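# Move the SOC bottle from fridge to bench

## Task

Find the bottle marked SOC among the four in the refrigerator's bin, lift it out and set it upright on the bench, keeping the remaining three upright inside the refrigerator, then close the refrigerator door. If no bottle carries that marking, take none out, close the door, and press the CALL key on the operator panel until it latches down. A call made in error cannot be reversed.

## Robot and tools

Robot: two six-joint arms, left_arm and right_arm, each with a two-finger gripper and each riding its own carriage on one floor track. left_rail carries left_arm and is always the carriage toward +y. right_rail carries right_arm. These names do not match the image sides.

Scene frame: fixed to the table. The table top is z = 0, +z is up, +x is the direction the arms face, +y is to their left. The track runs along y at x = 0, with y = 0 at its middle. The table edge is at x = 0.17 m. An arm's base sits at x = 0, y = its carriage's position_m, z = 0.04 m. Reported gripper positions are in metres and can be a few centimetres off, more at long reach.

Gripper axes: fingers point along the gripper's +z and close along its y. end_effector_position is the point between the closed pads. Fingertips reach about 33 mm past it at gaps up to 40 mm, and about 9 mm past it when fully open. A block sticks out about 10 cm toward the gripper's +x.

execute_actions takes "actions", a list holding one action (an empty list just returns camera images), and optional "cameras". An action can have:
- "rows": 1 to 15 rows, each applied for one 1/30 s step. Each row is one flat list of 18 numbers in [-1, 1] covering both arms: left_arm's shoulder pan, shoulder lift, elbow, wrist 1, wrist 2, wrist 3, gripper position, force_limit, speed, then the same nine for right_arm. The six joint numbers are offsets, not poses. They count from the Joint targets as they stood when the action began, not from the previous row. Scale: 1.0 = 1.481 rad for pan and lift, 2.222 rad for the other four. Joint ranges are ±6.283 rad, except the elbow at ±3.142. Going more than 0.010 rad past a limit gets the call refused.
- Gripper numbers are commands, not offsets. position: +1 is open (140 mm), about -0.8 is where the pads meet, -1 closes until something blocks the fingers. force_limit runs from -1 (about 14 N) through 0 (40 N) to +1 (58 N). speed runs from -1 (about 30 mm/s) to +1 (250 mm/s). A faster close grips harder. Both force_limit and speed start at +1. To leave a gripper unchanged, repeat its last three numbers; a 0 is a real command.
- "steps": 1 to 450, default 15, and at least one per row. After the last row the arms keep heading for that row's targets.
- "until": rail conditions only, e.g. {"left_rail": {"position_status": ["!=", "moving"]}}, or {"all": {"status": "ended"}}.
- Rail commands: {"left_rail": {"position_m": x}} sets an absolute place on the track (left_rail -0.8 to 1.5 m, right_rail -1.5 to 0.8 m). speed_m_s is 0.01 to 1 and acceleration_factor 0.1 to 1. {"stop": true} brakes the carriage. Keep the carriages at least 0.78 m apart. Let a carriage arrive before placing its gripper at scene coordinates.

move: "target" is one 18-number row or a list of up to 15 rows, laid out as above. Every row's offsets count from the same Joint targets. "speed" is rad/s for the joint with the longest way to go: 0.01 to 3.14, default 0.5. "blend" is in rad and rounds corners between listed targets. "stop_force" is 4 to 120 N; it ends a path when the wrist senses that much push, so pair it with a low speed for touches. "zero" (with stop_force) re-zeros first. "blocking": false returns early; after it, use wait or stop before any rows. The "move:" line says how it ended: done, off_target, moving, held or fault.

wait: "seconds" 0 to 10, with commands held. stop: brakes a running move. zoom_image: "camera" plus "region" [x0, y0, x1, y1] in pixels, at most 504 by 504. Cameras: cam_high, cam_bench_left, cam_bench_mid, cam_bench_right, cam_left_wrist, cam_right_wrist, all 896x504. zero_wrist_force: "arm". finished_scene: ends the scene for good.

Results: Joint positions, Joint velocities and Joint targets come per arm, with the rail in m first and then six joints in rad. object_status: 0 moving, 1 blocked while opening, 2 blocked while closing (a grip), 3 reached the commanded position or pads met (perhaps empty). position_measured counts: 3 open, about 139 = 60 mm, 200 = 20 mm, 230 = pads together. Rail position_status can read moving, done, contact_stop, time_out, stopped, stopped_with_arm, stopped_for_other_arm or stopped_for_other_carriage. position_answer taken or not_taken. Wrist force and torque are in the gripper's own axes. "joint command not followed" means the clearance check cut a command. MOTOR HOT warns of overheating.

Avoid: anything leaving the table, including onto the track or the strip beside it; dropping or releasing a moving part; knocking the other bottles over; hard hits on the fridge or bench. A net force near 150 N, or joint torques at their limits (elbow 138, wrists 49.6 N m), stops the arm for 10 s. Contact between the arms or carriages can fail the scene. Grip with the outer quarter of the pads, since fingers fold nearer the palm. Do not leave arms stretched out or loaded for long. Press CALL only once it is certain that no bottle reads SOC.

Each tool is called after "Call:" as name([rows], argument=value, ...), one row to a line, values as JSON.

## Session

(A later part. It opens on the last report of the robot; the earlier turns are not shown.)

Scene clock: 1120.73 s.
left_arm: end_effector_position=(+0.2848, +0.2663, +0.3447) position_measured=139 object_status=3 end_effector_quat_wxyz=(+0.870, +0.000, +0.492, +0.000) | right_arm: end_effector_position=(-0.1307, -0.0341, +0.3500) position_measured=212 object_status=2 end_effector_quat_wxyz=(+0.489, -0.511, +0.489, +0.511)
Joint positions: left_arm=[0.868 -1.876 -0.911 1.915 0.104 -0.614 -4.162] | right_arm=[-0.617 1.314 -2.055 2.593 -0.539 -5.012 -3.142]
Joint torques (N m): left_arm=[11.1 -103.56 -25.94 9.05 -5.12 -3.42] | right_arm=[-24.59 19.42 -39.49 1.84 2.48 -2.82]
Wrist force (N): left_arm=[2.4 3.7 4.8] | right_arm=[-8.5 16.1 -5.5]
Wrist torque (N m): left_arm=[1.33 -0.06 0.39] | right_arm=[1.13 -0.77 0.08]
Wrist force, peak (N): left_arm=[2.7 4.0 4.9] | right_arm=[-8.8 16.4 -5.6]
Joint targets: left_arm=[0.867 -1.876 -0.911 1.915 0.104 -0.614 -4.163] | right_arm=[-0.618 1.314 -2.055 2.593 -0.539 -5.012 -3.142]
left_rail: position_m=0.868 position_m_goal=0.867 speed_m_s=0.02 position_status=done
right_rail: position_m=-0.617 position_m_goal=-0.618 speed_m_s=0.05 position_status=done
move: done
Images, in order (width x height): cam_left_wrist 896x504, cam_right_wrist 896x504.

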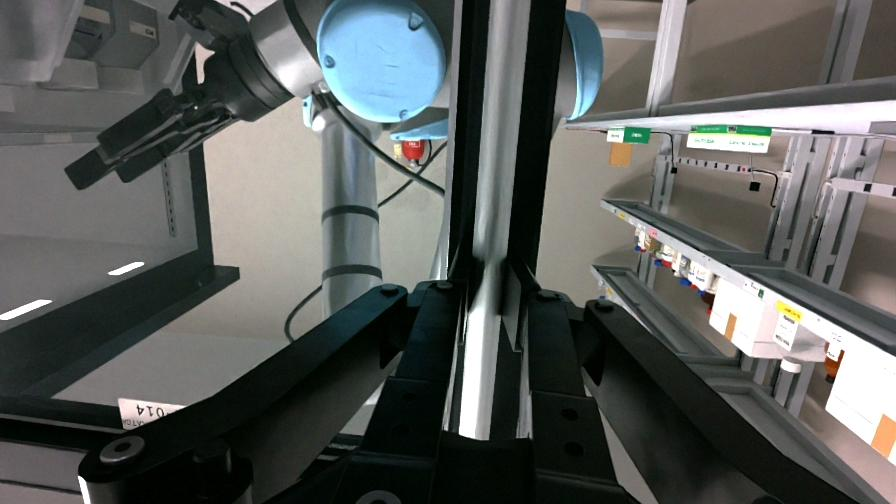

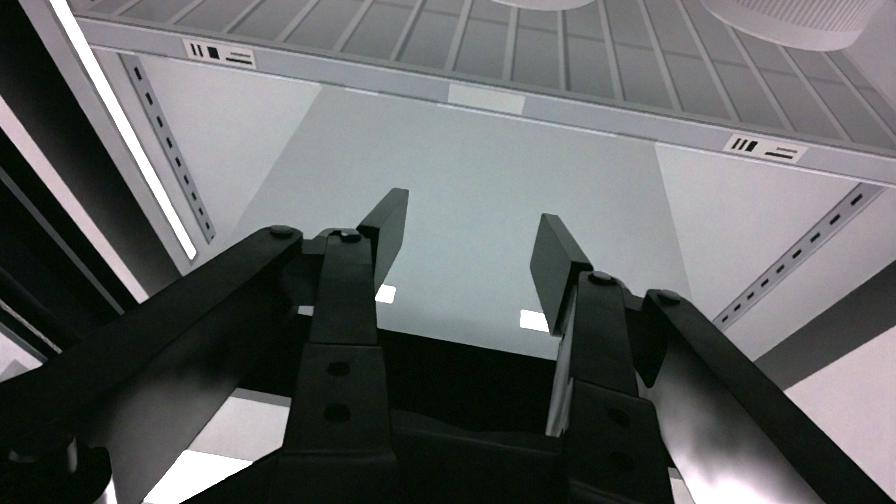

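Call:
move([
  [-0.1492,-0.1319,0.0027,-0.1195,-0.0081,0.2113,-0.08,-0.5,-1,0,0,0,0,0,0,-0.98,0,-1],
  [-0.1710,-0.3121,0.0203,-0.3251,0.0247,0.4723,-0.08,-0.5,-1,0,0,0,0,0,0,-0.98,0,-1],
  [-0.1791,-0.4736,0.0289,-0.6225,-0.0883,0.7879,-0.08,-0.5,-1,0,0,0,0,0,0,-0.98,0,-1],
], speed=0.4, blend=[0.1,0.1,0], cameras=["cam_right_wrist","cam_left_wrist"])

Call:
zoom_image(camera="cam_right_wrist", region=[380, 0, 680, 250])

Scene clock: 1128.30 s.
left_arm: end_effector_position=(+0.0999, +0.2663, +0.3596) position_measured=139 object_status=3 end_effector_quat_wxyz=(+0.462, +0.000, +0.887, +0.000) | right_arm: end_effector_position=(-0.1307, -0.0341, +0.3500) position_measured=212 object_status=2 end_effector_quat_wxyz=(+0.489, -0.511, +0.489, +0.511)
Joint positions: left_arm=[0.868 -2.142 -1.613 1.979 -1.279 -0.81 -2.413] | right_arm=[-0.617 1.314 -2.055 2.593 -0.539 -5.012 -3.142]
Joint torques (N m): left_arm=[-9.31 -69.05 -35.97 -5.83 -1.66 3.05] | right_arm=[-26.21 17.98 -39.52 1.61 2.33 -2.91]
Wrist force (N): left_arm=[3.9 3.3 3.3] | right_arm=[-8.7 16.1 -5.5]
Wrist torque (N m): left_arm=[0.88 -0.61 0.12] | right_arm=[1.13 -0.74 0.08]
Wrist force, peak (N): left_arm=[3.1 4.2 5.5] | right_arm=[-8.7 16.5 -5.8]
Joint targets: left_arm=[0.867 -2.142 -1.613 1.979 -1.279 -0.810 -2.412] | right_arm=[-0.618 1.314 -2.055 2.593 -0.539 -5.012 -3.142]
left_rail: position_m=0.868 position_m_goal=0.867 speed_m_s=0.02 position_status=done
right_rail: position_m=-0.617 position_m_goal=-0.618 speed_m_s=0.05 position_status=done
move: done
Images, in order (width x height): cam_left_wrist 896x504, cam_right_wrist 896x504.

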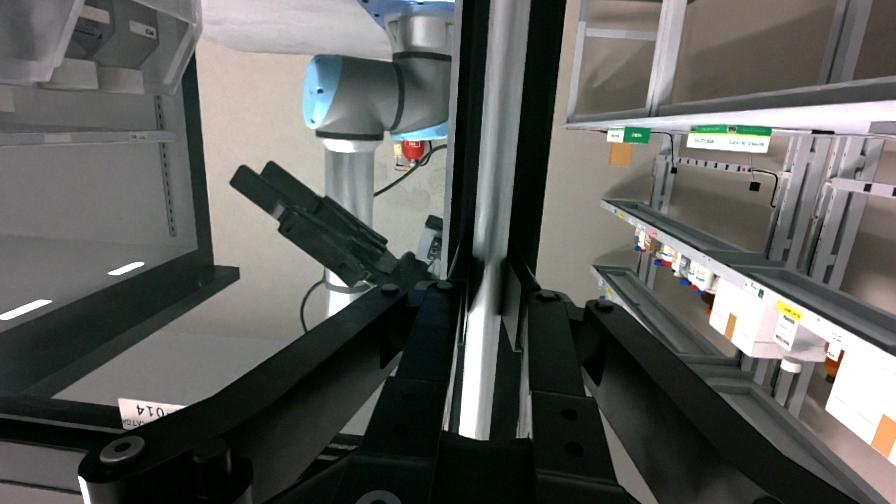

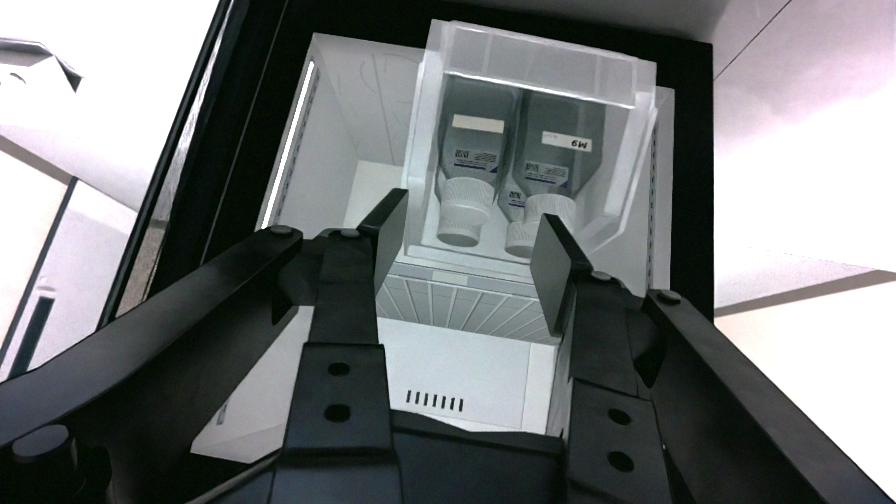

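Scaled by 1.680 from the camera's 896x504 image, which has a finer 1280x720 frame.

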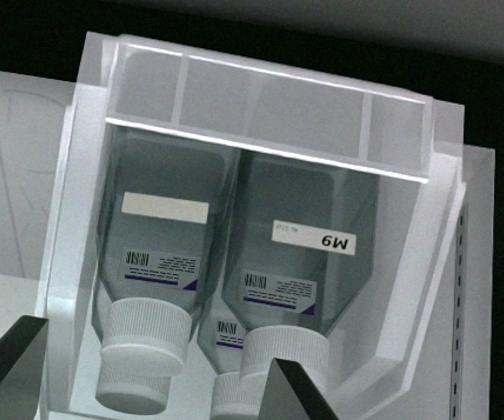

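Call:
execute_actions([
  {"rows":[[0,0,0,0,0,0,-1,-0.5,-1,0,0,0,0,0,0,-0.98,0,-1]],"left_rail":{"position_m":0.9033,"speed_m_s":0.1},"steps":90,"until":{"left_rail":{"position_status":["!=","moving"]}}},
])

Call:
move(target=[0.0130,0.2816,0.0716,0.0058,0.1054,-0.2043,-1,-0.5,-1,0,0,0,0,0,0,-0.98,0,-1], speed=0.2, cameras=["cam_right_wrist","cam_left_wrist"])

Scene clock: 1134.60 s.
left_arm: end_effector_position=(+0.0998, +0.3021, +0.3597) position_measured=231 object_status=3 end_effector_quat_wxyz=(+0.462, +0.000, +0.887, +0.000) | right_arm: end_effector_position=(-0.1307, -0.0341, +0.3500) position_measured=212 object_status=2 end_effector_quat_wxyz=(+0.489, -0.511, +0.489, +0.511)
Joint positions: left_arm=[0.903 -2.142 -1.613 1.979 -1.279 -0.81 -2.412] | right_arm=[-0.617 1.314 -2.055 2.593 -0.539 -5.012 -3.142]
Joint torques (N m): left_arm=[-2.78 -50.66 -40.39 -3.45 0.65 2.76] | right_arm=[-25.37 17.39 -39.69 1.63 2.14 -3.15]
Wrist force (N): left_arm=[4.3 3.2 3.4] | right_arm=[-8.6 15.8 -5.5]
Wrist torque (N m): left_arm=[0.86 -0.68 0.13] | right_arm=[1.07 -0.77 0.09]
Wrist force, peak (N): left_arm=[4.2 3.9 3.8] | right_arm=[-9.0 16.3 -5.8]
Joint targets: left_arm=[0.903 -2.142 -1.613 1.979 -1.279 -0.810 -2.412] | right_arm=[-0.618 1.314 -2.055 2.593 -0.539 -5.012 -3.142]
left_rail: position_m=0.903 speed_m_s=0.10 position_status=done
right_rail: position_m=-0.617 position_m_goal=-0.618 speed_m_s=0.05 position_status=done

Scene clock: 1137.50 s.
left_arm: end_effector_position=(+0.1699, +0.3023, +0.1559) position_measured=231 object_status=3 end_effector_quat_wxyz=(+0.643, +0.000, +0.766, +0.001) end_effector_velocity=(+0.000, +0.000, -0.002) end_effector_angular_velocity=(+0.002, -0.002, +0.000) | right_arm: end_effector_position=(-0.1307, -0.0341, +0.3500) position_measured=212 object_status=2 end_effector_quat_wxyz=(+0.489, -0.511, +0.489, +0.511)
Joint positions: left_arm=[0.903 -2.122 -1.196 2.138 -1.266 -0.576 -2.866] | right_arm=[-0.617 1.314 -2.055 2.593 -0.539 -5.012 -3.142]
Joint velocities: left_arm=[0 0 0.005 0 -0.001 0 -0.001] | right_arm=[within noise]
Joint torques (N m): left_arm=[10.9 -47.97 -18.31 3.55 3.31 -2.69] | right_arm=[-25.83 16.45 -39.16 1.66 2.38 -3.05]
Wrist force (N): left_arm=[4.0 3.5 4.1] | right_arm=[-8.5 16.0 -5.8]
Wrist torque (N m): left_arm=[1.08 -0.52 0.40] | right_arm=[1.12 -0.78 0.09]
Wrist force, peak (N): left_arm=[4.7 3.9 4.4] | right_arm=[-8.6 16.4 -5.8]
Joint targets: left_arm=[0.903 -2.122 -1.196 2.138 -1.266 -0.576 -2.866] | right_arm=[-0.618 1.314 -2.055 2.593 -0.539 -5.012 -3.142]
left_rail: position_m=0.903 speed_m_s=0.10 position_status=done
right_rail: position_m=-0.617 position_m_goal=-0.618 speed_m_s=0.05 position_status=done
move: done
Images, in order (width x height): cam_left_wrist 896x504, cam_right_wrist 896x504.

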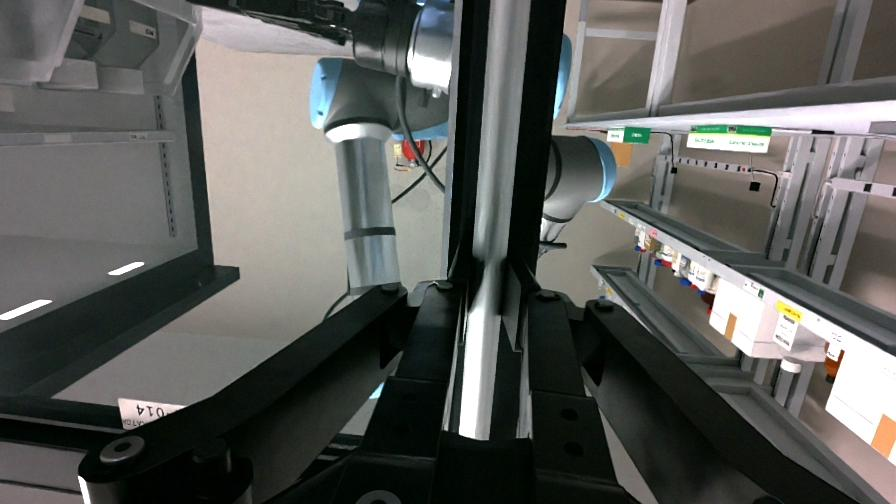

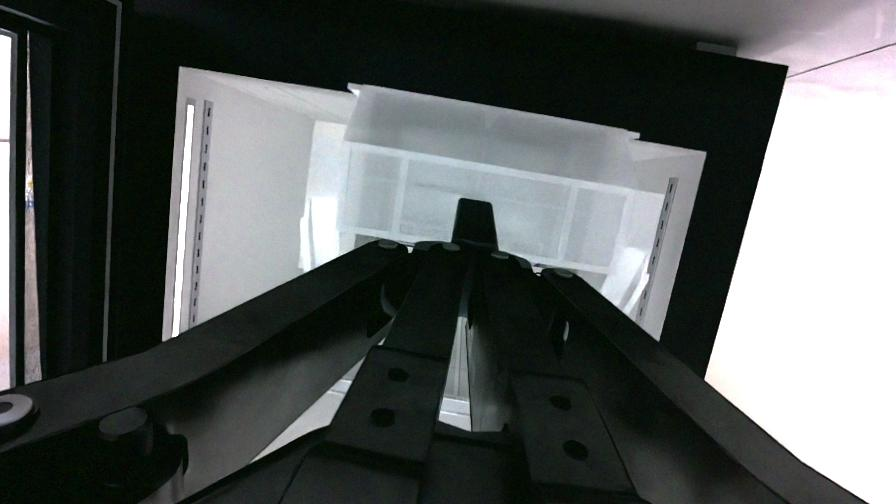

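Call:
move([
  [0.0702,-0.0144,0.0194,-0.0380,0.0440,0.0325,-1,-0.5,-1,0,0,0,0,0,0,-0.98,0,-1],
  [0.1484,-0.0228,0.0365,-0.0985,0.0911,0.0862,-1,-0.5,-1,0,0,0,0,0,0,-0.98,0,-1],
], speed=0.03, blend=[0.02,0], stop_force=35, cameras=["cam_right_wrist","cam_left_wrist"])

Scene clock: 1151.30 s.
left_arm: end_effector_position=(+0.3069, +0.3018, +0.1554) position_measured=231 object_status=3 end_effector_quat_wxyz=(+0.642, +0.000, +0.766, +0.000) | right_arm: end_effector_position=(-0.1307, -0.0341, +0.3500) position_measured=212 object_status=2 end_effector_quat_wxyz=(+0.489, -0.511, +0.489, +0.511)
Joint positions: left_arm=[0.903 -1.911 -1.228 2.216 -1.475 -0.382 -2.684] | right_arm=[-0.617 1.314 -2.055 2.593 -0.539 -5.012 -3.142]
Joint torques (N m): left_arm=[13.87 -47.56 -21.83 6.16 -4.37 -3.31] | right_arm=[-20.41 17.7 -39.96 1.49 2.18 -3.39]
Wrist force (N): left_arm=[19.3 -10.6 -20.2] | right_arm=[-10.2 15.3 -5.8]
Wrist torque (N m): left_arm=[1.77 -0.12 0.53] | right_arm=[1.19 -0.82 0.10]
Wrist force, peak (N): left_arm=[25.0 -10.3 -40.3] | right_arm=[-9.7 15.9 -5.8]
Joint targets: left_arm=[0.903 -1.911 -1.228 2.216 -1.475 -0.382 -2.684] | right_arm=[-0.618 1.314 -2.055 2.593 -0.539 -5.012 -3.142]
left_rail: position_m=0.903 speed_m_s=0.10 position_status=done
right_rail: position_m=-0.617 position_m_goal=-0.618 speed_m_s=0.05 position_status=done
move: contact (left_arm); path passed 1 of 2 targets
Images, in order (width x height): cam_left_wrist 896x504, cam_right_wrist 896x504.

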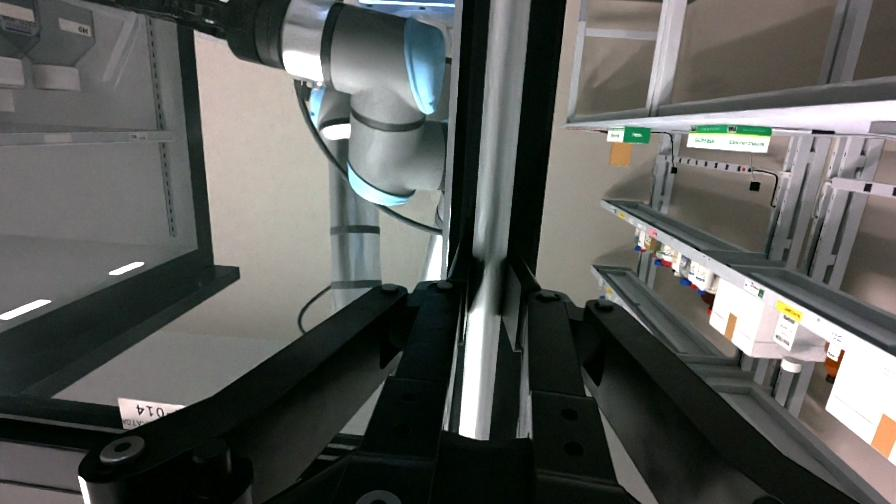

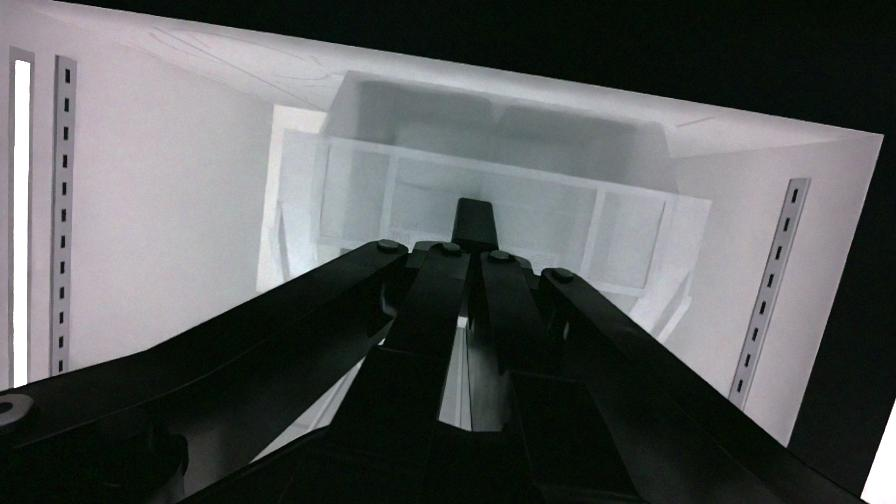

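Call:
move(target=[-0.1427,0.0216,-0.0352,0.0939,-0.0872,-0.0821,-1,-0.5,-1,0,0,0,0,0,0,-0.98,0,-1], speed=0.08, cameras=["cam_right_wrist","cam_left_wrist"])

Call:
zoom_image(camera="cam_right_wrist", region=[230, 60, 720, 340])

Scene clock: 1156.80 s.
left_arm: end_effector_position=(+0.1700, +0.3019, +0.1561) position_measured=231 object_status=3 end_effector_quat_wxyz=(+0.643, +0.000, +0.766, +0.000) | right_arm: end_effector_position=(-0.1307, -0.0341, +0.3500) position_measured=212 object_status=2 end_effector_quat_wxyz=(+0.489, -0.511, +0.489, +0.511)
Joint positions: left_arm=[0.903 -2.122 -1.196 2.138 -1.267 -0.575 -2.866] | right_arm=[-0.617 1.314 -2.055 2.593 -0.539 -5.012 -3.142]
Joint torques (N m): left_arm=[-5.94 -49.55 -32.18 3.69 -2.51 -2.75] | right_arm=[-3.02 18.08 -40.51 1.7 2.08 -3.36]
Wrist force (N): left_arm=[4.7 3.4 4.3] | right_arm=[-9.5 16.1 -5.6]
Wrist torque (N m): left_arm=[1.06 -0.68 0.40] | right_arm=[1.13 -0.72 0.10]
Wrist force, peak (N): left_arm=[19.2 -10.9 -20.3] | right_arm=[-9.9 16.3 -6.0]
Joint targets: left_arm=[0.903 -2.123 -1.196 2.138 -1.266 -0.575 -2.866] | right_arm=[-0.618 1.314 -2.055 2.593 -0.539 -5.012 -3.142]
left_rail: position_m=0.903 speed_m_s=0.10 position_status=done
right_rail: position_m=-0.617 position_m_goal=-0.618 speed_m_s=0.05 position_status=done
move: done
Images, in order (width x height): cam_left_wrist 896x504, cam_right_wrist 896x504.

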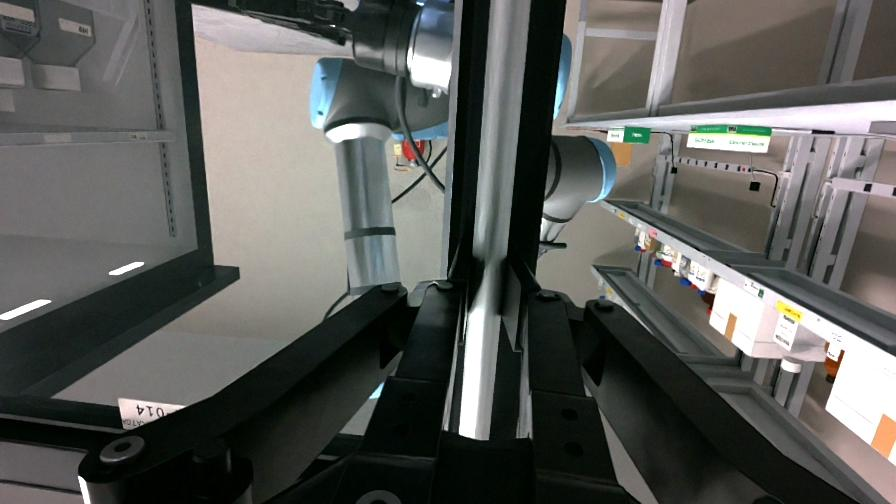

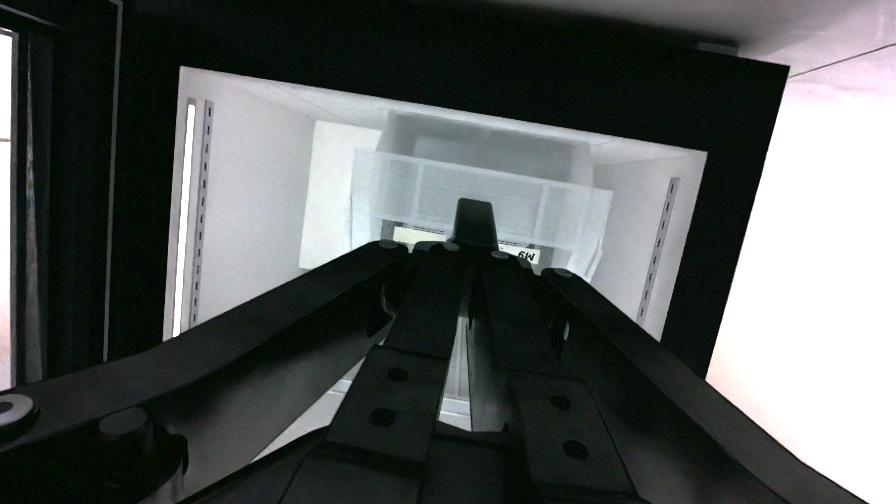

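Scaled by 1.029 from the camera's 896x504 image, which has a finer 1280x720 frame.

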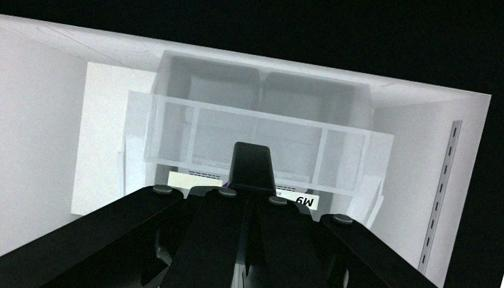

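Call:
zoom_image(camera="cam_left_wrist", region=[0, 0, 130, 130])

Call:
move(target=[-0.0130,-0.2816,-0.0716,-0.0058,-0.1054,0.2043,-1,-0.5,-1,0,0,0,0,0,0,-0.98,0,-1], speed=0.2, cameras=["cam_right_wrist"])

Call:
zoom_image(camera="cam_right_wrist", region=[330, 0, 640, 250])

Scaled by 3.877 from the camera's 896x504 image, which has a finer 1280x720 frame.

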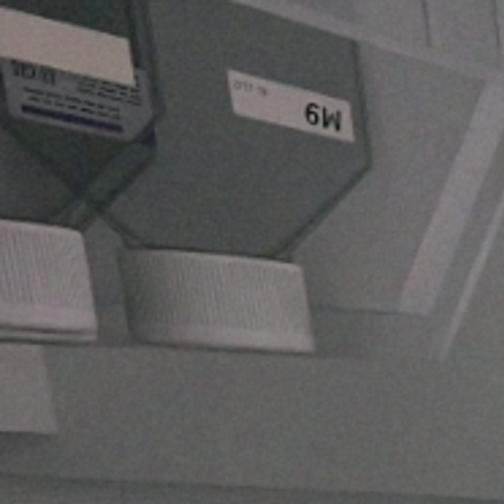

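Scene clock: 1161.43 s.
left_arm: end_effector_position=(+0.0997, +0.3019, +0.3600) position_measured=231 object_status=3 end_effector_quat_wxyz=(+0.462, +0.000, +0.887, +0.000) | right_arm: end_effector_position=(-0.1307, -0.0341, +0.3500) position_measured=212 object_status=2 end_effector_quat_wxyz=(+0.489, -0.511, +0.489, +0.511)
Joint positions: left_arm=[0.903 -2.142 -1.613 1.979 -1.279 -0.809 -2.412] | right_arm=[-0.617 1.314 -2.055 2.593 -0.539 -5.012 -3.142]
Joint torques (N m): left_arm=[-6.62 -63.57 -49.96 -5.76 -0.57 2.43] | right_arm=[-0.02 17.72 -40.4 1.51 2.3 -3.25]
Wrist force (N): left_arm=[5.1 3.0 3.9] | right_arm=[-9.7 16.0 -5.6]
Wrist torque (N m): left_arm=[0.82 -0.86 0.12] | right_arm=[1.14 -0.72 0.10]
Wrist force, peak (N): left_arm=[6.0 4.0 4.8] | right_arm=[-10.0 16.3 -5.9]
Joint targets: left_arm=[0.903 -2.142 -1.614 1.979 -1.279 -0.810 -2.412] | right_arm=[-0.618 1.314 -2.055 2.593 -0.539 -5.012 -3.142]
left_rail: position_m=0.903 speed_m_s=0.10 position_status=done
right_rail: position_m=-0.617 position_m_goal=-0.618 speed_m_s=0.05 position_status=done
move: done
Images, in order (width x height): cam_right_wrist 896x504.

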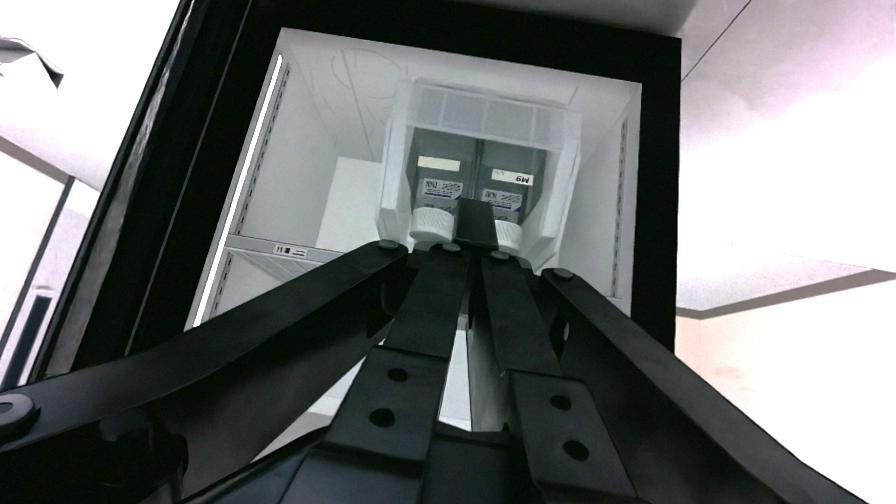

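Scaled by 1.626 from the camera's 896x504 image, which has a finer 1280x720 frame.

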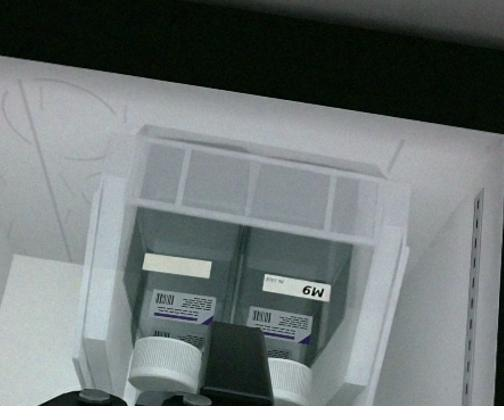

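Call:
execute_actions([
  {"left_rail":{"position_m":1.45,"speed_m_s":0.25},"steps":150,"until":{"left_rail":{"position_status":["!=","moving"]}}},
], cameras=["cam_right_wrist","cam_bench_mid"])

Scene clock: 1170.97 s.
left_arm: end_effector_position=(+0.0997, +0.8486, +0.3602) position_measured=231 object_status=3 end_effector_quat_wxyz=(+0.462, +0.000, +0.887, +0.000) | right_arm: end_effector_position=(-0.1307, -0.0341, +0.3500) position_measured=212 object_status=2 end_effector_quat_wxyz=(+0.489, -0.511, +0.489, +0.511)
Joint positions: left_arm=[1.45 -2.142 -1.614 1.979 -1.279 -0.81 -2.412] | right_arm=[-0.618 1.314 -2.055 2.593 -0.539 -5.012 -3.142]
Joint torques (N m): left_arm=[-2.51 -62.18 -39.72 -2.32 2.44 1.99] | right_arm=[1.07 17.76 -39.86 1.79 2.3 -3.2]
Wrist force (N): left_arm=[5.1 2.8 4.1] | right_arm=[-9.3 16.0 -5.9]
Wrist torque (N m): left_arm=[0.79 -0.85 0.13] | right_arm=[1.13 -0.79 0.10]
Wrist force, peak (N): left_arm=[5.1 3.8 4.3] | right_arm=[-9.9 16.3 -5.9]
Joint targets: left_arm=[1.450 -2.142 -1.614 1.979 -1.279 -0.810 -2.412] | right_arm=[-0.618 1.314 -2.055 2.593 -0.539 -5.012 -3.142]
Tool commands: left_gripper/position=-1.0 left_gripper/force_limit=-0.5 left_gripper/speed=-1.0 right_gripper/position=-0.98 right_gripper/force_limit=+0.0 right_gripper/speed=-1.0
left_rail: position_m=1.450 speed_m_s=0.25 position_status=done
right_rail: position_m=-0.618 speed_m_s=0.05 position_status=done
Images, in order (width x height): cam_bench_mid 896x504, cam_right_wrist 896x504.

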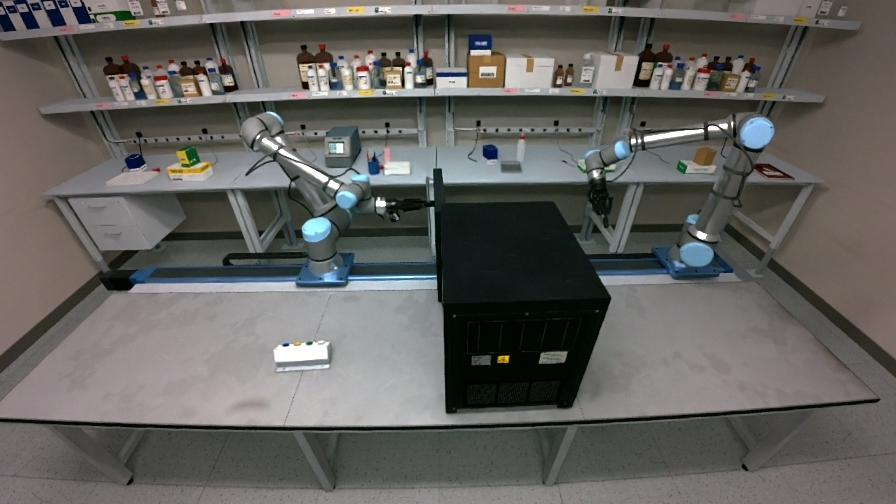

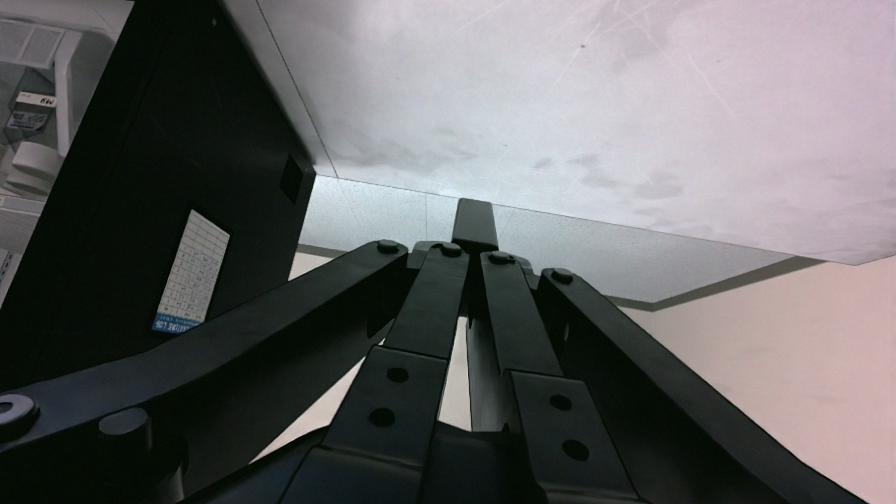

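Call:
move([
  [0,0,0,0,0,0,-1,-0.5,-1,0.0648,0.0542,-0.0164,-0.0193,0.0624,0,-0.98,0,-1],
  [0,0,0,0,0,0,-1,-0.5,-1,0.1162,0.1032,-0.0338,-0.0346,0.1163,0,-0.98,0,-1],
  [0,0,0,0,0,0,-1,-0.5,-1,0.1540,0.1461,-0.0513,-0.0457,0.1612,0,-0.98,0,-1],
  [0,0,0,0,0,0,-1,-0.5,-1,0.2136,0.2246,-0.0887,-0.0605,0.2401,0,-0.98,0,-1],
  [0,0,0,0,0,0,-1,-0.5,-1,0.2517,0.2930,-0.1279,-0.0669,0.3048,0,-0.98,0,-1],
  [0,0,0,0,0,0,-1,-0.5,-1,0.2754,0.3542,-0.1684,-0.0672,0.3599,0,-0.98,0,-1],
], speed=0.1, blend=[0.01,0.01,0.01,0.01,0.01,0], stop_force=80, cameras=["cam_bench_mid"])

Scene clock: 1182.77 s.
left_arm: end_effector_position=(+0.0997, +0.8486, +0.3602) position_measured=231 object_status=3 end_effector_quat_wxyz=(+0.462, +0.000, +0.887, +0.000) | right_arm: end_effector_position=(-0.1257, +0.1371, +0.3492) position_measured=212 object_status=2 end_effector_quat_wxyz=(+0.579, -0.406, +0.579, +0.405)
Joint positions: left_arm=[1.45 -2.142 -1.614 1.979 -1.279 -0.81 -2.412] | right_arm=[-0.618 1.722 -1.53 2.219 -0.688 -4.213 -3.142]
Joint torques (N m): left_arm=[8.58 -30.44 -47.66 0.57 4.39 1.9] | right_arm=[16.14 -9.61 -29.91 3.57 2.85 -3.06]
Wrist force (N): left_arm=[5.0 2.9 4.1] | right_arm=[-20.7 1.6 -2.6]
Wrist torque (N m): left_arm=[0.80 -0.84 0.13] | right_arm=[0.46 -0.94 0.06]
Wrist force, peak (N): left_arm=[5.1 3.3 4.3] | right_arm=[-3.8 69.4 -10.4]
Joint targets: left_arm=[1.450 -2.142 -1.614 1.979 -1.279 -0.810 -2.412] | right_arm=[-0.618 1.722 -1.530 2.219 -0.688 -4.213 -3.142]
left_rail: position_m=1.450 speed_m_s=0.25 position_status=done
right_rail: position_m=-0.618 speed_m_s=0.05 position_status=done
move: done
Images, in order (width x height): cam_bench_mid 896x504.

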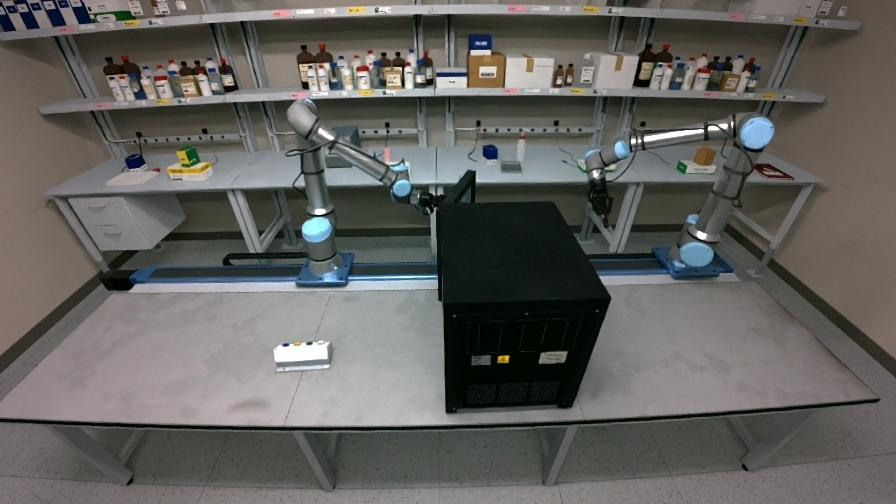

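Call:
move([
  [0,0,0,0,0,0,-1,-0.5,-1,0.0184,0.1078,-0.0841,0.0118,0.0912,0,-0.98,0,-1],
  [0,0,0,0,0,0,-1,-0.5,-1,0.0130,0.2042,-0.1712,0.0347,0.1662,0,-0.98,0,-1],
  [0,0,0,0,0,0,-1,-0.5,-1,-0.0115,0.2944,-0.2619,0.0653,0.2282,0,-0.98,0,-1],
  [0,0,0,0,0,0,-1,-0.5,-1,-0.0384,0.3808,-0.3559,0.1016,0.2890,0,-0.98,0,-1],
], speed=0.1, blend=[0.01,0.01,0.01,0], stop_force=80, cameras=["cam_bench_mid"])

Scene clock: 1195.20 s.
left_arm: end_effector_position=(+0.0997, +0.8486, +0.3602) position_measured=231 object_status=3 end_effector_quat_wxyz=(+0.462, +0.000, +0.887, +0.000) | right_arm: end_effector_position=(+0.0411, +0.3924, +0.3497) position_measured=212 object_status=2 end_effector_quat_wxyz=(+0.683, -0.183, +0.683, +0.183)
Joint positions: left_arm=[1.45 -2.142 -1.614 1.979 -1.279 -0.81 -2.412] | right_arm=[-0.617 1.665 -0.966 1.429 -0.463 -3.57 -3.142]
Joint torques (N m): left_arm=[7.39 -26.54 -48.24 0.29 4.67 2.42] | right_arm=[-17.16 -52.55 -30.41 6.52 2.74 -3.17]
Wrist force (N): left_arm=[4.9 3.1 4.0] | right_arm=[-28.8 0.5 -1.4]
Wrist torque (N m): left_arm=[0.85 -0.81 0.13] | right_arm=[0.26 -0.98 -0.08]
Wrist force, peak (N): left_arm=[5.3 3.2 4.1] | right_arm=[18.2 55.3 -9.7]
Joint targets: left_arm=[1.450 -2.142 -1.614 1.979 -1.279 -0.810 -2.412] | right_arm=[-0.618 1.665 -0.966 1.429 -0.463 -3.570 -3.142]
left_rail: position_m=1.450 speed_m_s=0.25 position_status=done
right_rail: position_m=-0.617 position_m_goal=-0.618 speed_m_s=0.05 position_status=done
move: done
Images, in order (width x height): cam_bench_mid 896x504.

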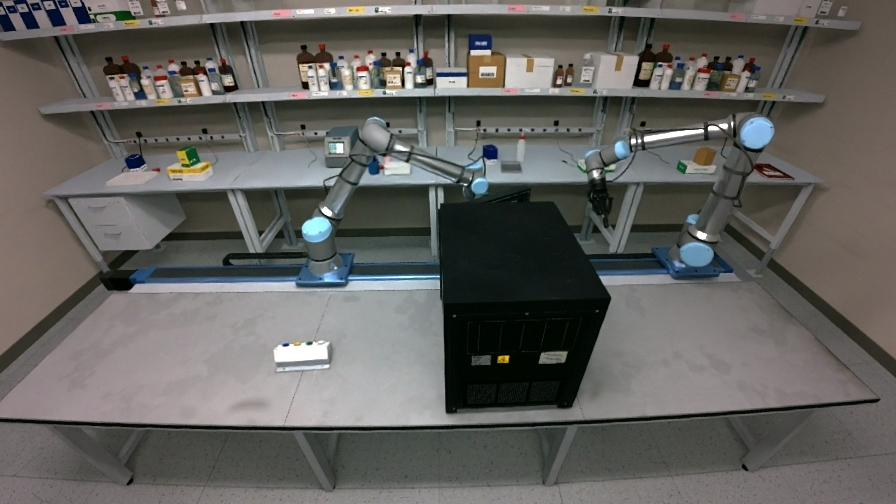

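Call:
move([
  [0,0,0,0,0,0,-1,-0.5,-1,-0.0334,0.0861,-0.0993,0.0419,0.0559,0,-0.98,0,-1],
  [0,0,0,0,0,0,-1,-0.5,-1,-0.0716,0.1756,-0.2075,0.0905,0.1089,0,-0.98,0,-1],
], speed=0.1, blend=[0.01,0], stop_force=80, cameras=["cam_bench_mid"])

Call:
move(target=[0,0,0,0,0,0,-1,-0.5,-1,-0.0412,0.0999,-0.1246,0.0581,0.0513,0,-0.98,0,-1], speed=0.05, stop_force=60, cameras=["cam_bench_mid","cam_left_wrist"])

Scene clock: 1203.90 s.
left_arm: end_effector_position=(+0.0997, +0.8486, +0.3602) position_measured=231 object_status=3 end_effector_quat_wxyz=(+0.462, +0.000, +0.887, +0.000) | right_arm: end_effector_position=(+0.1737, +0.4622, +0.3503) position_measured=212 object_status=2 end_effector_quat_wxyz=(+0.704, -0.062, +0.704, +0.062)
Joint positions: left_arm=[1.45 -2.142 -1.614 1.979 -1.279 -0.81 -2.412] | right_arm=[-0.617 1.559 -0.706 0.967 -0.262 -3.329 -3.142]
Joint torques (N m): left_arm=[9.39 -28.81 -48.08 0.86 3.98 2] | right_arm=[6.96 -69.66 -47.77 -1.39 -11.63 -3.36]
Wrist force (N): left_arm=[4.9 3.0 3.8] | right_arm=[-24.6 -43.3 4.6]
Wrist torque (N m): left_arm=[0.81 -0.82 0.13] | right_arm=[-0.11 -0.79 0.07]
Wrist force, peak (N): left_arm=[5.5 3.0 4.1] | right_arm=[-13.6 -51.0 5.4]
Joint targets: left_arm=[1.450 -2.142 -1.614 1.979 -1.279 -0.810 -2.412] | right_arm=[-0.618 1.559 -0.706 0.967 -0.262 -3.329 -3.142]
left_rail: position_m=1.450 speed_m_s=0.25 position_status=done
right_rail: position_m=-0.617 position_m_goal=-0.618 speed_m_s=0.05 position_status=done
move: done
Images, in order (width x height): cam_bench_mid 896x504.

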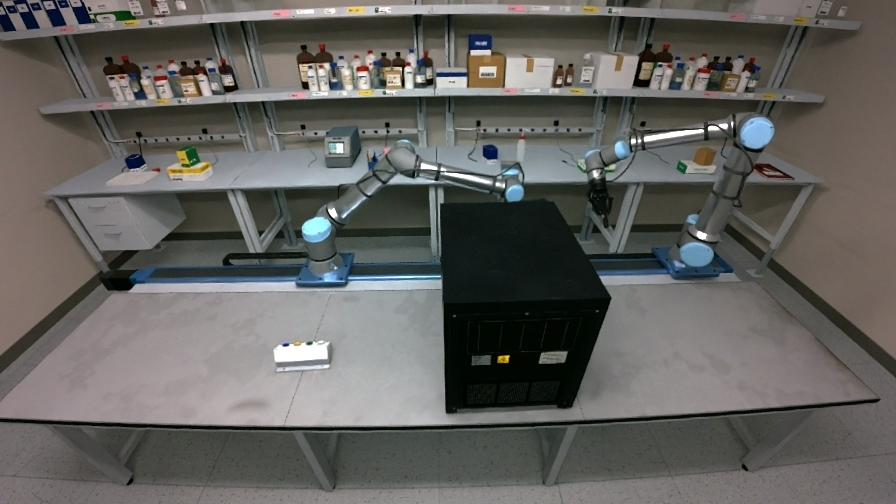

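Scene clock: 1210.57 s.
left_arm: end_effector_position=(+0.0997, +0.8486, +0.3602) position_measured=231 object_status=3 end_effector_quat_wxyz=(+0.462, +0.000, +0.887, +0.000) | right_arm: end_effector_position=(+0.2464, +0.4786, +0.3494) position_measured=212 object_status=2 end_effector_quat_wxyz=(+0.707, +0.000, +0.707, +0.000)
Joint positions: left_arm=[1.45 -2.142 -1.614 1.979 -1.279 -0.81 -2.412] | right_arm=[-0.617 1.498 -0.558 0.691 -0.133 -3.215 -3.142]
Joint torques (N m): left_arm=[7.18 -26.64 -49.17 0.72 3.88 2] | right_arm=[3.44 -70.08 -41.13 -1.39 -9.92 -3.52]
Wrist force (N): left_arm=[5.1 3.3 3.8] | right_arm=[-31.5 -38.0 7.8]
Wrist torque (N m): left_arm=[0.89 -0.87 0.13] | right_arm=[-0.08 -0.94 0.00]
Wrist force, peak (N): left_arm=[5.3 2.5 4.5] | right_arm=[-19.9 -83.5 9.8]
Joint targets: left_arm=[1.450 -2.142 -1.614 1.979 -1.279 -0.810 -2.412] | right_arm=[-0.618 1.498 -0.558 0.691 -0.133 -3.215 -3.142]
left_rail: position_m=1.450 speed_m_s=0.25 position_status=done
right_rail: position_m=-0.617 position_m_goal=-0.618 speed_m_s=0.05 position_status=done
move: done
Images, in order (width x height): cam_bench_mid 896x504, cam_left_wrist 896x504.

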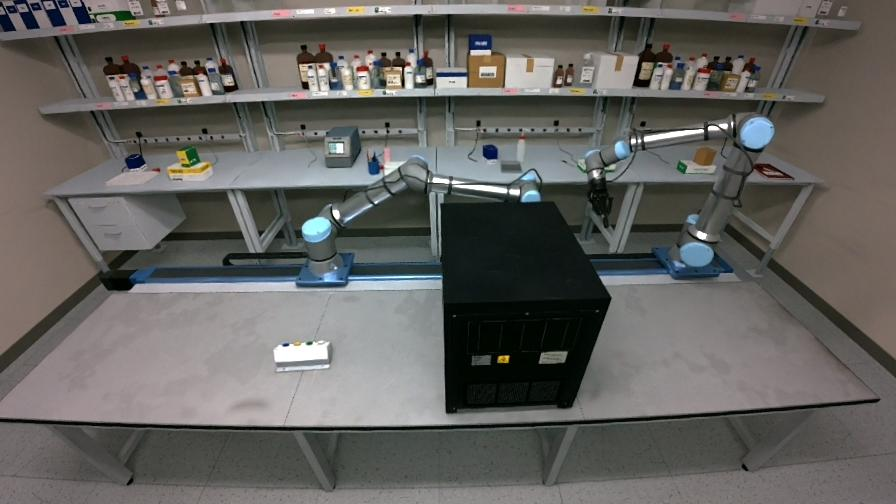

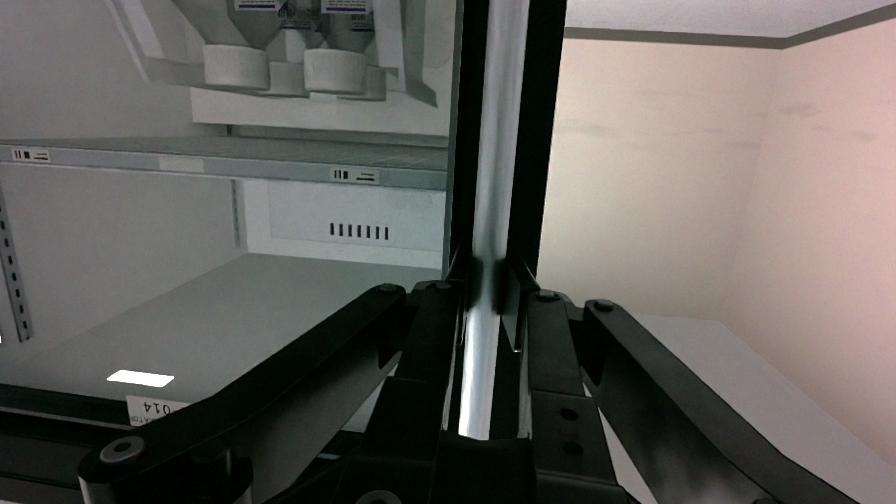

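Call:
zoom_image(camera="cam_left_wrist", region=[90, 0, 450, 140])

Scaled by 1.400 from the camera's 896x504 image, which has a finer 1280x720 frame.

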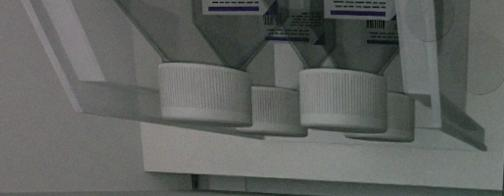

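Call:
execute_actions([
  {"rows":[[0,0,0,0,0,0,-1,-0.5,-1,0,0,0,0,0,0,1,0,-1]],"steps":150},
], cameras=["cam_left_wrist"])

Scene clock: 1221.37 s.
left_arm: end_effector_position=(+0.0997, +0.8486, +0.3602) position_measured=231 object_status=3 end_effector_quat_wxyz=(+0.462, +0.000, +0.887, +0.000) | right_arm: end_effector_position=(+0.2464, +0.4785, +0.3494) position_measured=3 object_status=3 end_effector_quat_wxyz=(+0.707, +0.000, +0.707, +0.000)
Joint positions: left_arm=[1.45 -2.142 -1.614 1.979 -1.279 -0.81 -2.412] | right_arm=[-0.618 1.498 -0.558 0.691 -0.133 -3.215 -3.142]
Joint torques (N m): left_arm=[9.53 -28.03 -48.57 0.74 4.52 2.01] | right_arm=[4.3 -144.84 -47.24 -3.01 2.94 -3.56]
Wrist force (N): left_arm=[4.9 2.9 3.8] | right_arm=[7.8 2.4 -1.0]
Wrist torque (N m): left_arm=[0.81 -0.82 0.13] | right_arm=[0.48 -1.98 0.20]
Wrist force, peak (N): left_arm=[5.3 3.2 4.1] | right_arm=[-32.3 -38.0 8.3]
Joint targets: left_arm=[1.450 -2.142 -1.614 1.979 -1.279 -0.810 -2.412] | right_arm=[-0.618 1.498 -0.558 0.691 -0.133 -3.215 -3.142]
left_rail: position_m=1.450 speed_m_s=0.25 position_status=done
right_rail: position_m=-0.618 speed_m_s=0.05 position_status=done
Images, in order (width x height): cam_left_wrist 896x504.

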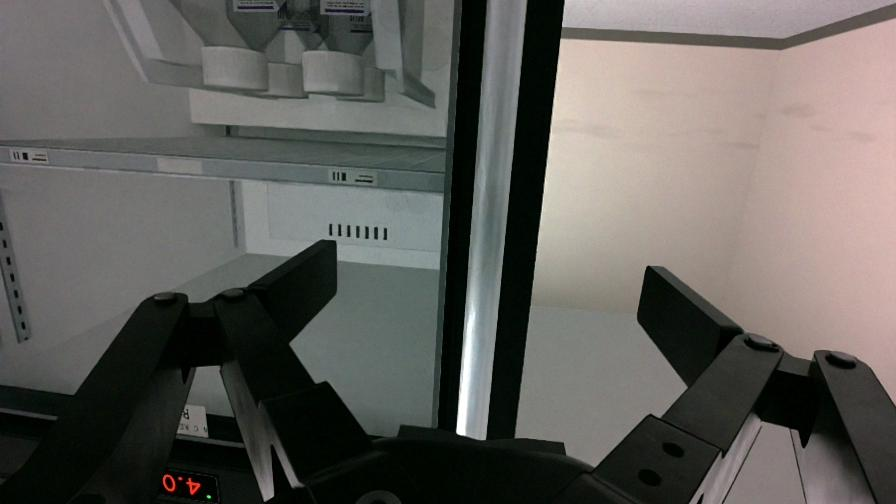

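Call:
move(target=[0,0,0,0,0,0,-1,-0.5,-1,0.0654,0.0257,-0.0329,0.0158,0.0439,0,1,0,-1], speed=0.08, cameras=["cam_left_wrist"])

Scene clock: 1236.30 s.
left_arm: end_effector_position=(+0.0997, +0.8486, +0.3602) position_measured=231 object_status=3 end_effector_quat_wxyz=(+0.462, +0.000, +0.887, +0.000) | right_arm: end_effector_position=(+0.1410, +0.4784, +0.3492) position_measured=3 object_status=3 end_effector_quat_wxyz=(+0.707, +0.000, +0.707, -0.001)
Joint positions: left_arm=[1.45 -2.142 -1.614 1.979 -1.279 -0.81 -2.412] | right_arm=[-0.617 1.594 -0.52 0.618 -0.098 -3.117 -3.142]
Joint torques (N m): left_arm=[6.67 -29.61 -47.6 0.04 4.52 1.54] | right_arm=[17.5 -115.66 -53.45 3.27 2.88 -3.22]
Wrist force (N): left_arm=[4.9 3.4 3.7] | right_arm=[8.1 2.5 -0.8]
Wrist torque (N m): left_arm=[0.91 -0.83 0.12] | right_arm=[0.55 -1.93 0.21]
Wrist force, peak (N): left_arm=[5.3 3.3 4.4] | right_arm=[8.4 2.4 -0.9]
Joint targets: left_arm=[1.450 -2.142 -1.614 1.979 -1.279 -0.810 -2.412] | right_arm=[-0.618 1.594 -0.520 0.618 -0.097 -3.117 -3.142]
left_rail: position_m=1.450 speed_m_s=0.25 position_status=done
right_rail: position_m=-0.617 position_m_goal=-0.618 speed_m_s=0.05 position_status=done
move: done
Images, in order (width x height): cam_left_wrist 896x504.

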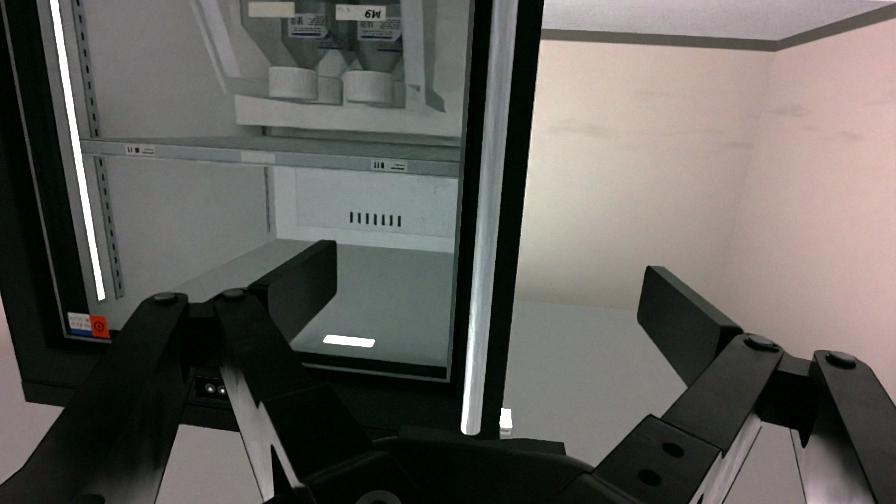

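Call:
zoom_image(camera="cam_left_wrist", region=[190, 0, 470, 130])

Call:
execute_actions([
  {"right_rail":{"position_m":-1.3,"speed_m_s":0.25,"acceleration_factor":0.3},"steps":200,"until":{"right_rail":{"position_status":["!=","moving"]}}},
], cameras=["cam_left_wrist"])

Scaled by 1.800 from the camera's 896x504 image, which has a finer 1280x720 frame.

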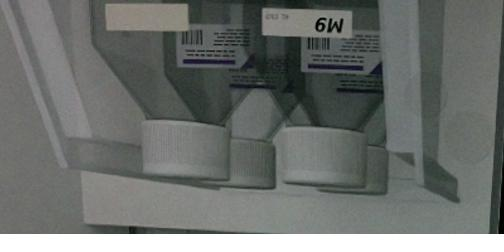

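Scene clock: 1243.10 s.
left_arm: end_effector_position=(+0.0997, +0.8486, +0.3602) position_measured=231 object_status=3 end_effector_quat_wxyz=(+0.462, +0.000, +0.887, +0.000) | right_arm: end_effector_position=(+0.1405, -0.2042, +0.3492) position_measured=3 object_status=3 end_effector_quat_wxyz=(+0.707, +0.000, +0.707, -0.001)
Joint positions: left_arm=[1.45 -2.142 -1.614 1.979 -1.279 -0.81 -2.412] | right_arm=[-1.3 1.594 -0.52 0.618 -0.097 -3.117 -3.142]
Joint torques (N m): left_arm=[4.78 -27.76 -48.06 0.88 4.12 1.42] | right_arm=[9.28 -146.55 -39.71 -0.02 -0.44 -3.49]
Wrist force (N): left_arm=[5.0 2.8 3.9] | right_arm=[8.0 2.7 -0.8]
Wrist torque (N m): left_arm=[0.78 -0.84 0.12] | right_arm=[0.59 -1.91 0.21]
Wrist force, peak (N): left_arm=[5.3 3.5 3.9] | right_arm=[8.0 3.7 -0.9]
Joint targets: left_arm=[1.450 -2.142 -1.614 1.979 -1.279 -0.810 -2.412] | right_arm=[-1.300 1.594 -0.520 0.618 -0.097 -3.117 -3.142]
Tool commands: left_gripper/position=-1.0 left_gripper/force_limit=-0.5 left_gripper/speed=-1.0 right_gripper/position=+1.0 right_gripper/force_limit=+0.0 right_gripper/speed=-1.0
left_rail: position_m=1.450 speed_m_s=0.25 position_status=done
right_rail: position_m=-1.300 speed_m_s=0.25 position_status=done
Images, in order (width x height): cam_left_wrist 896x504.

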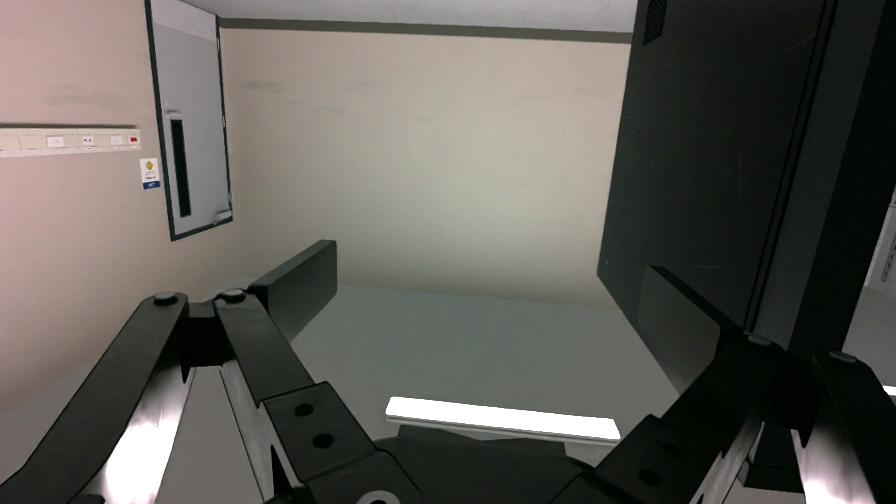

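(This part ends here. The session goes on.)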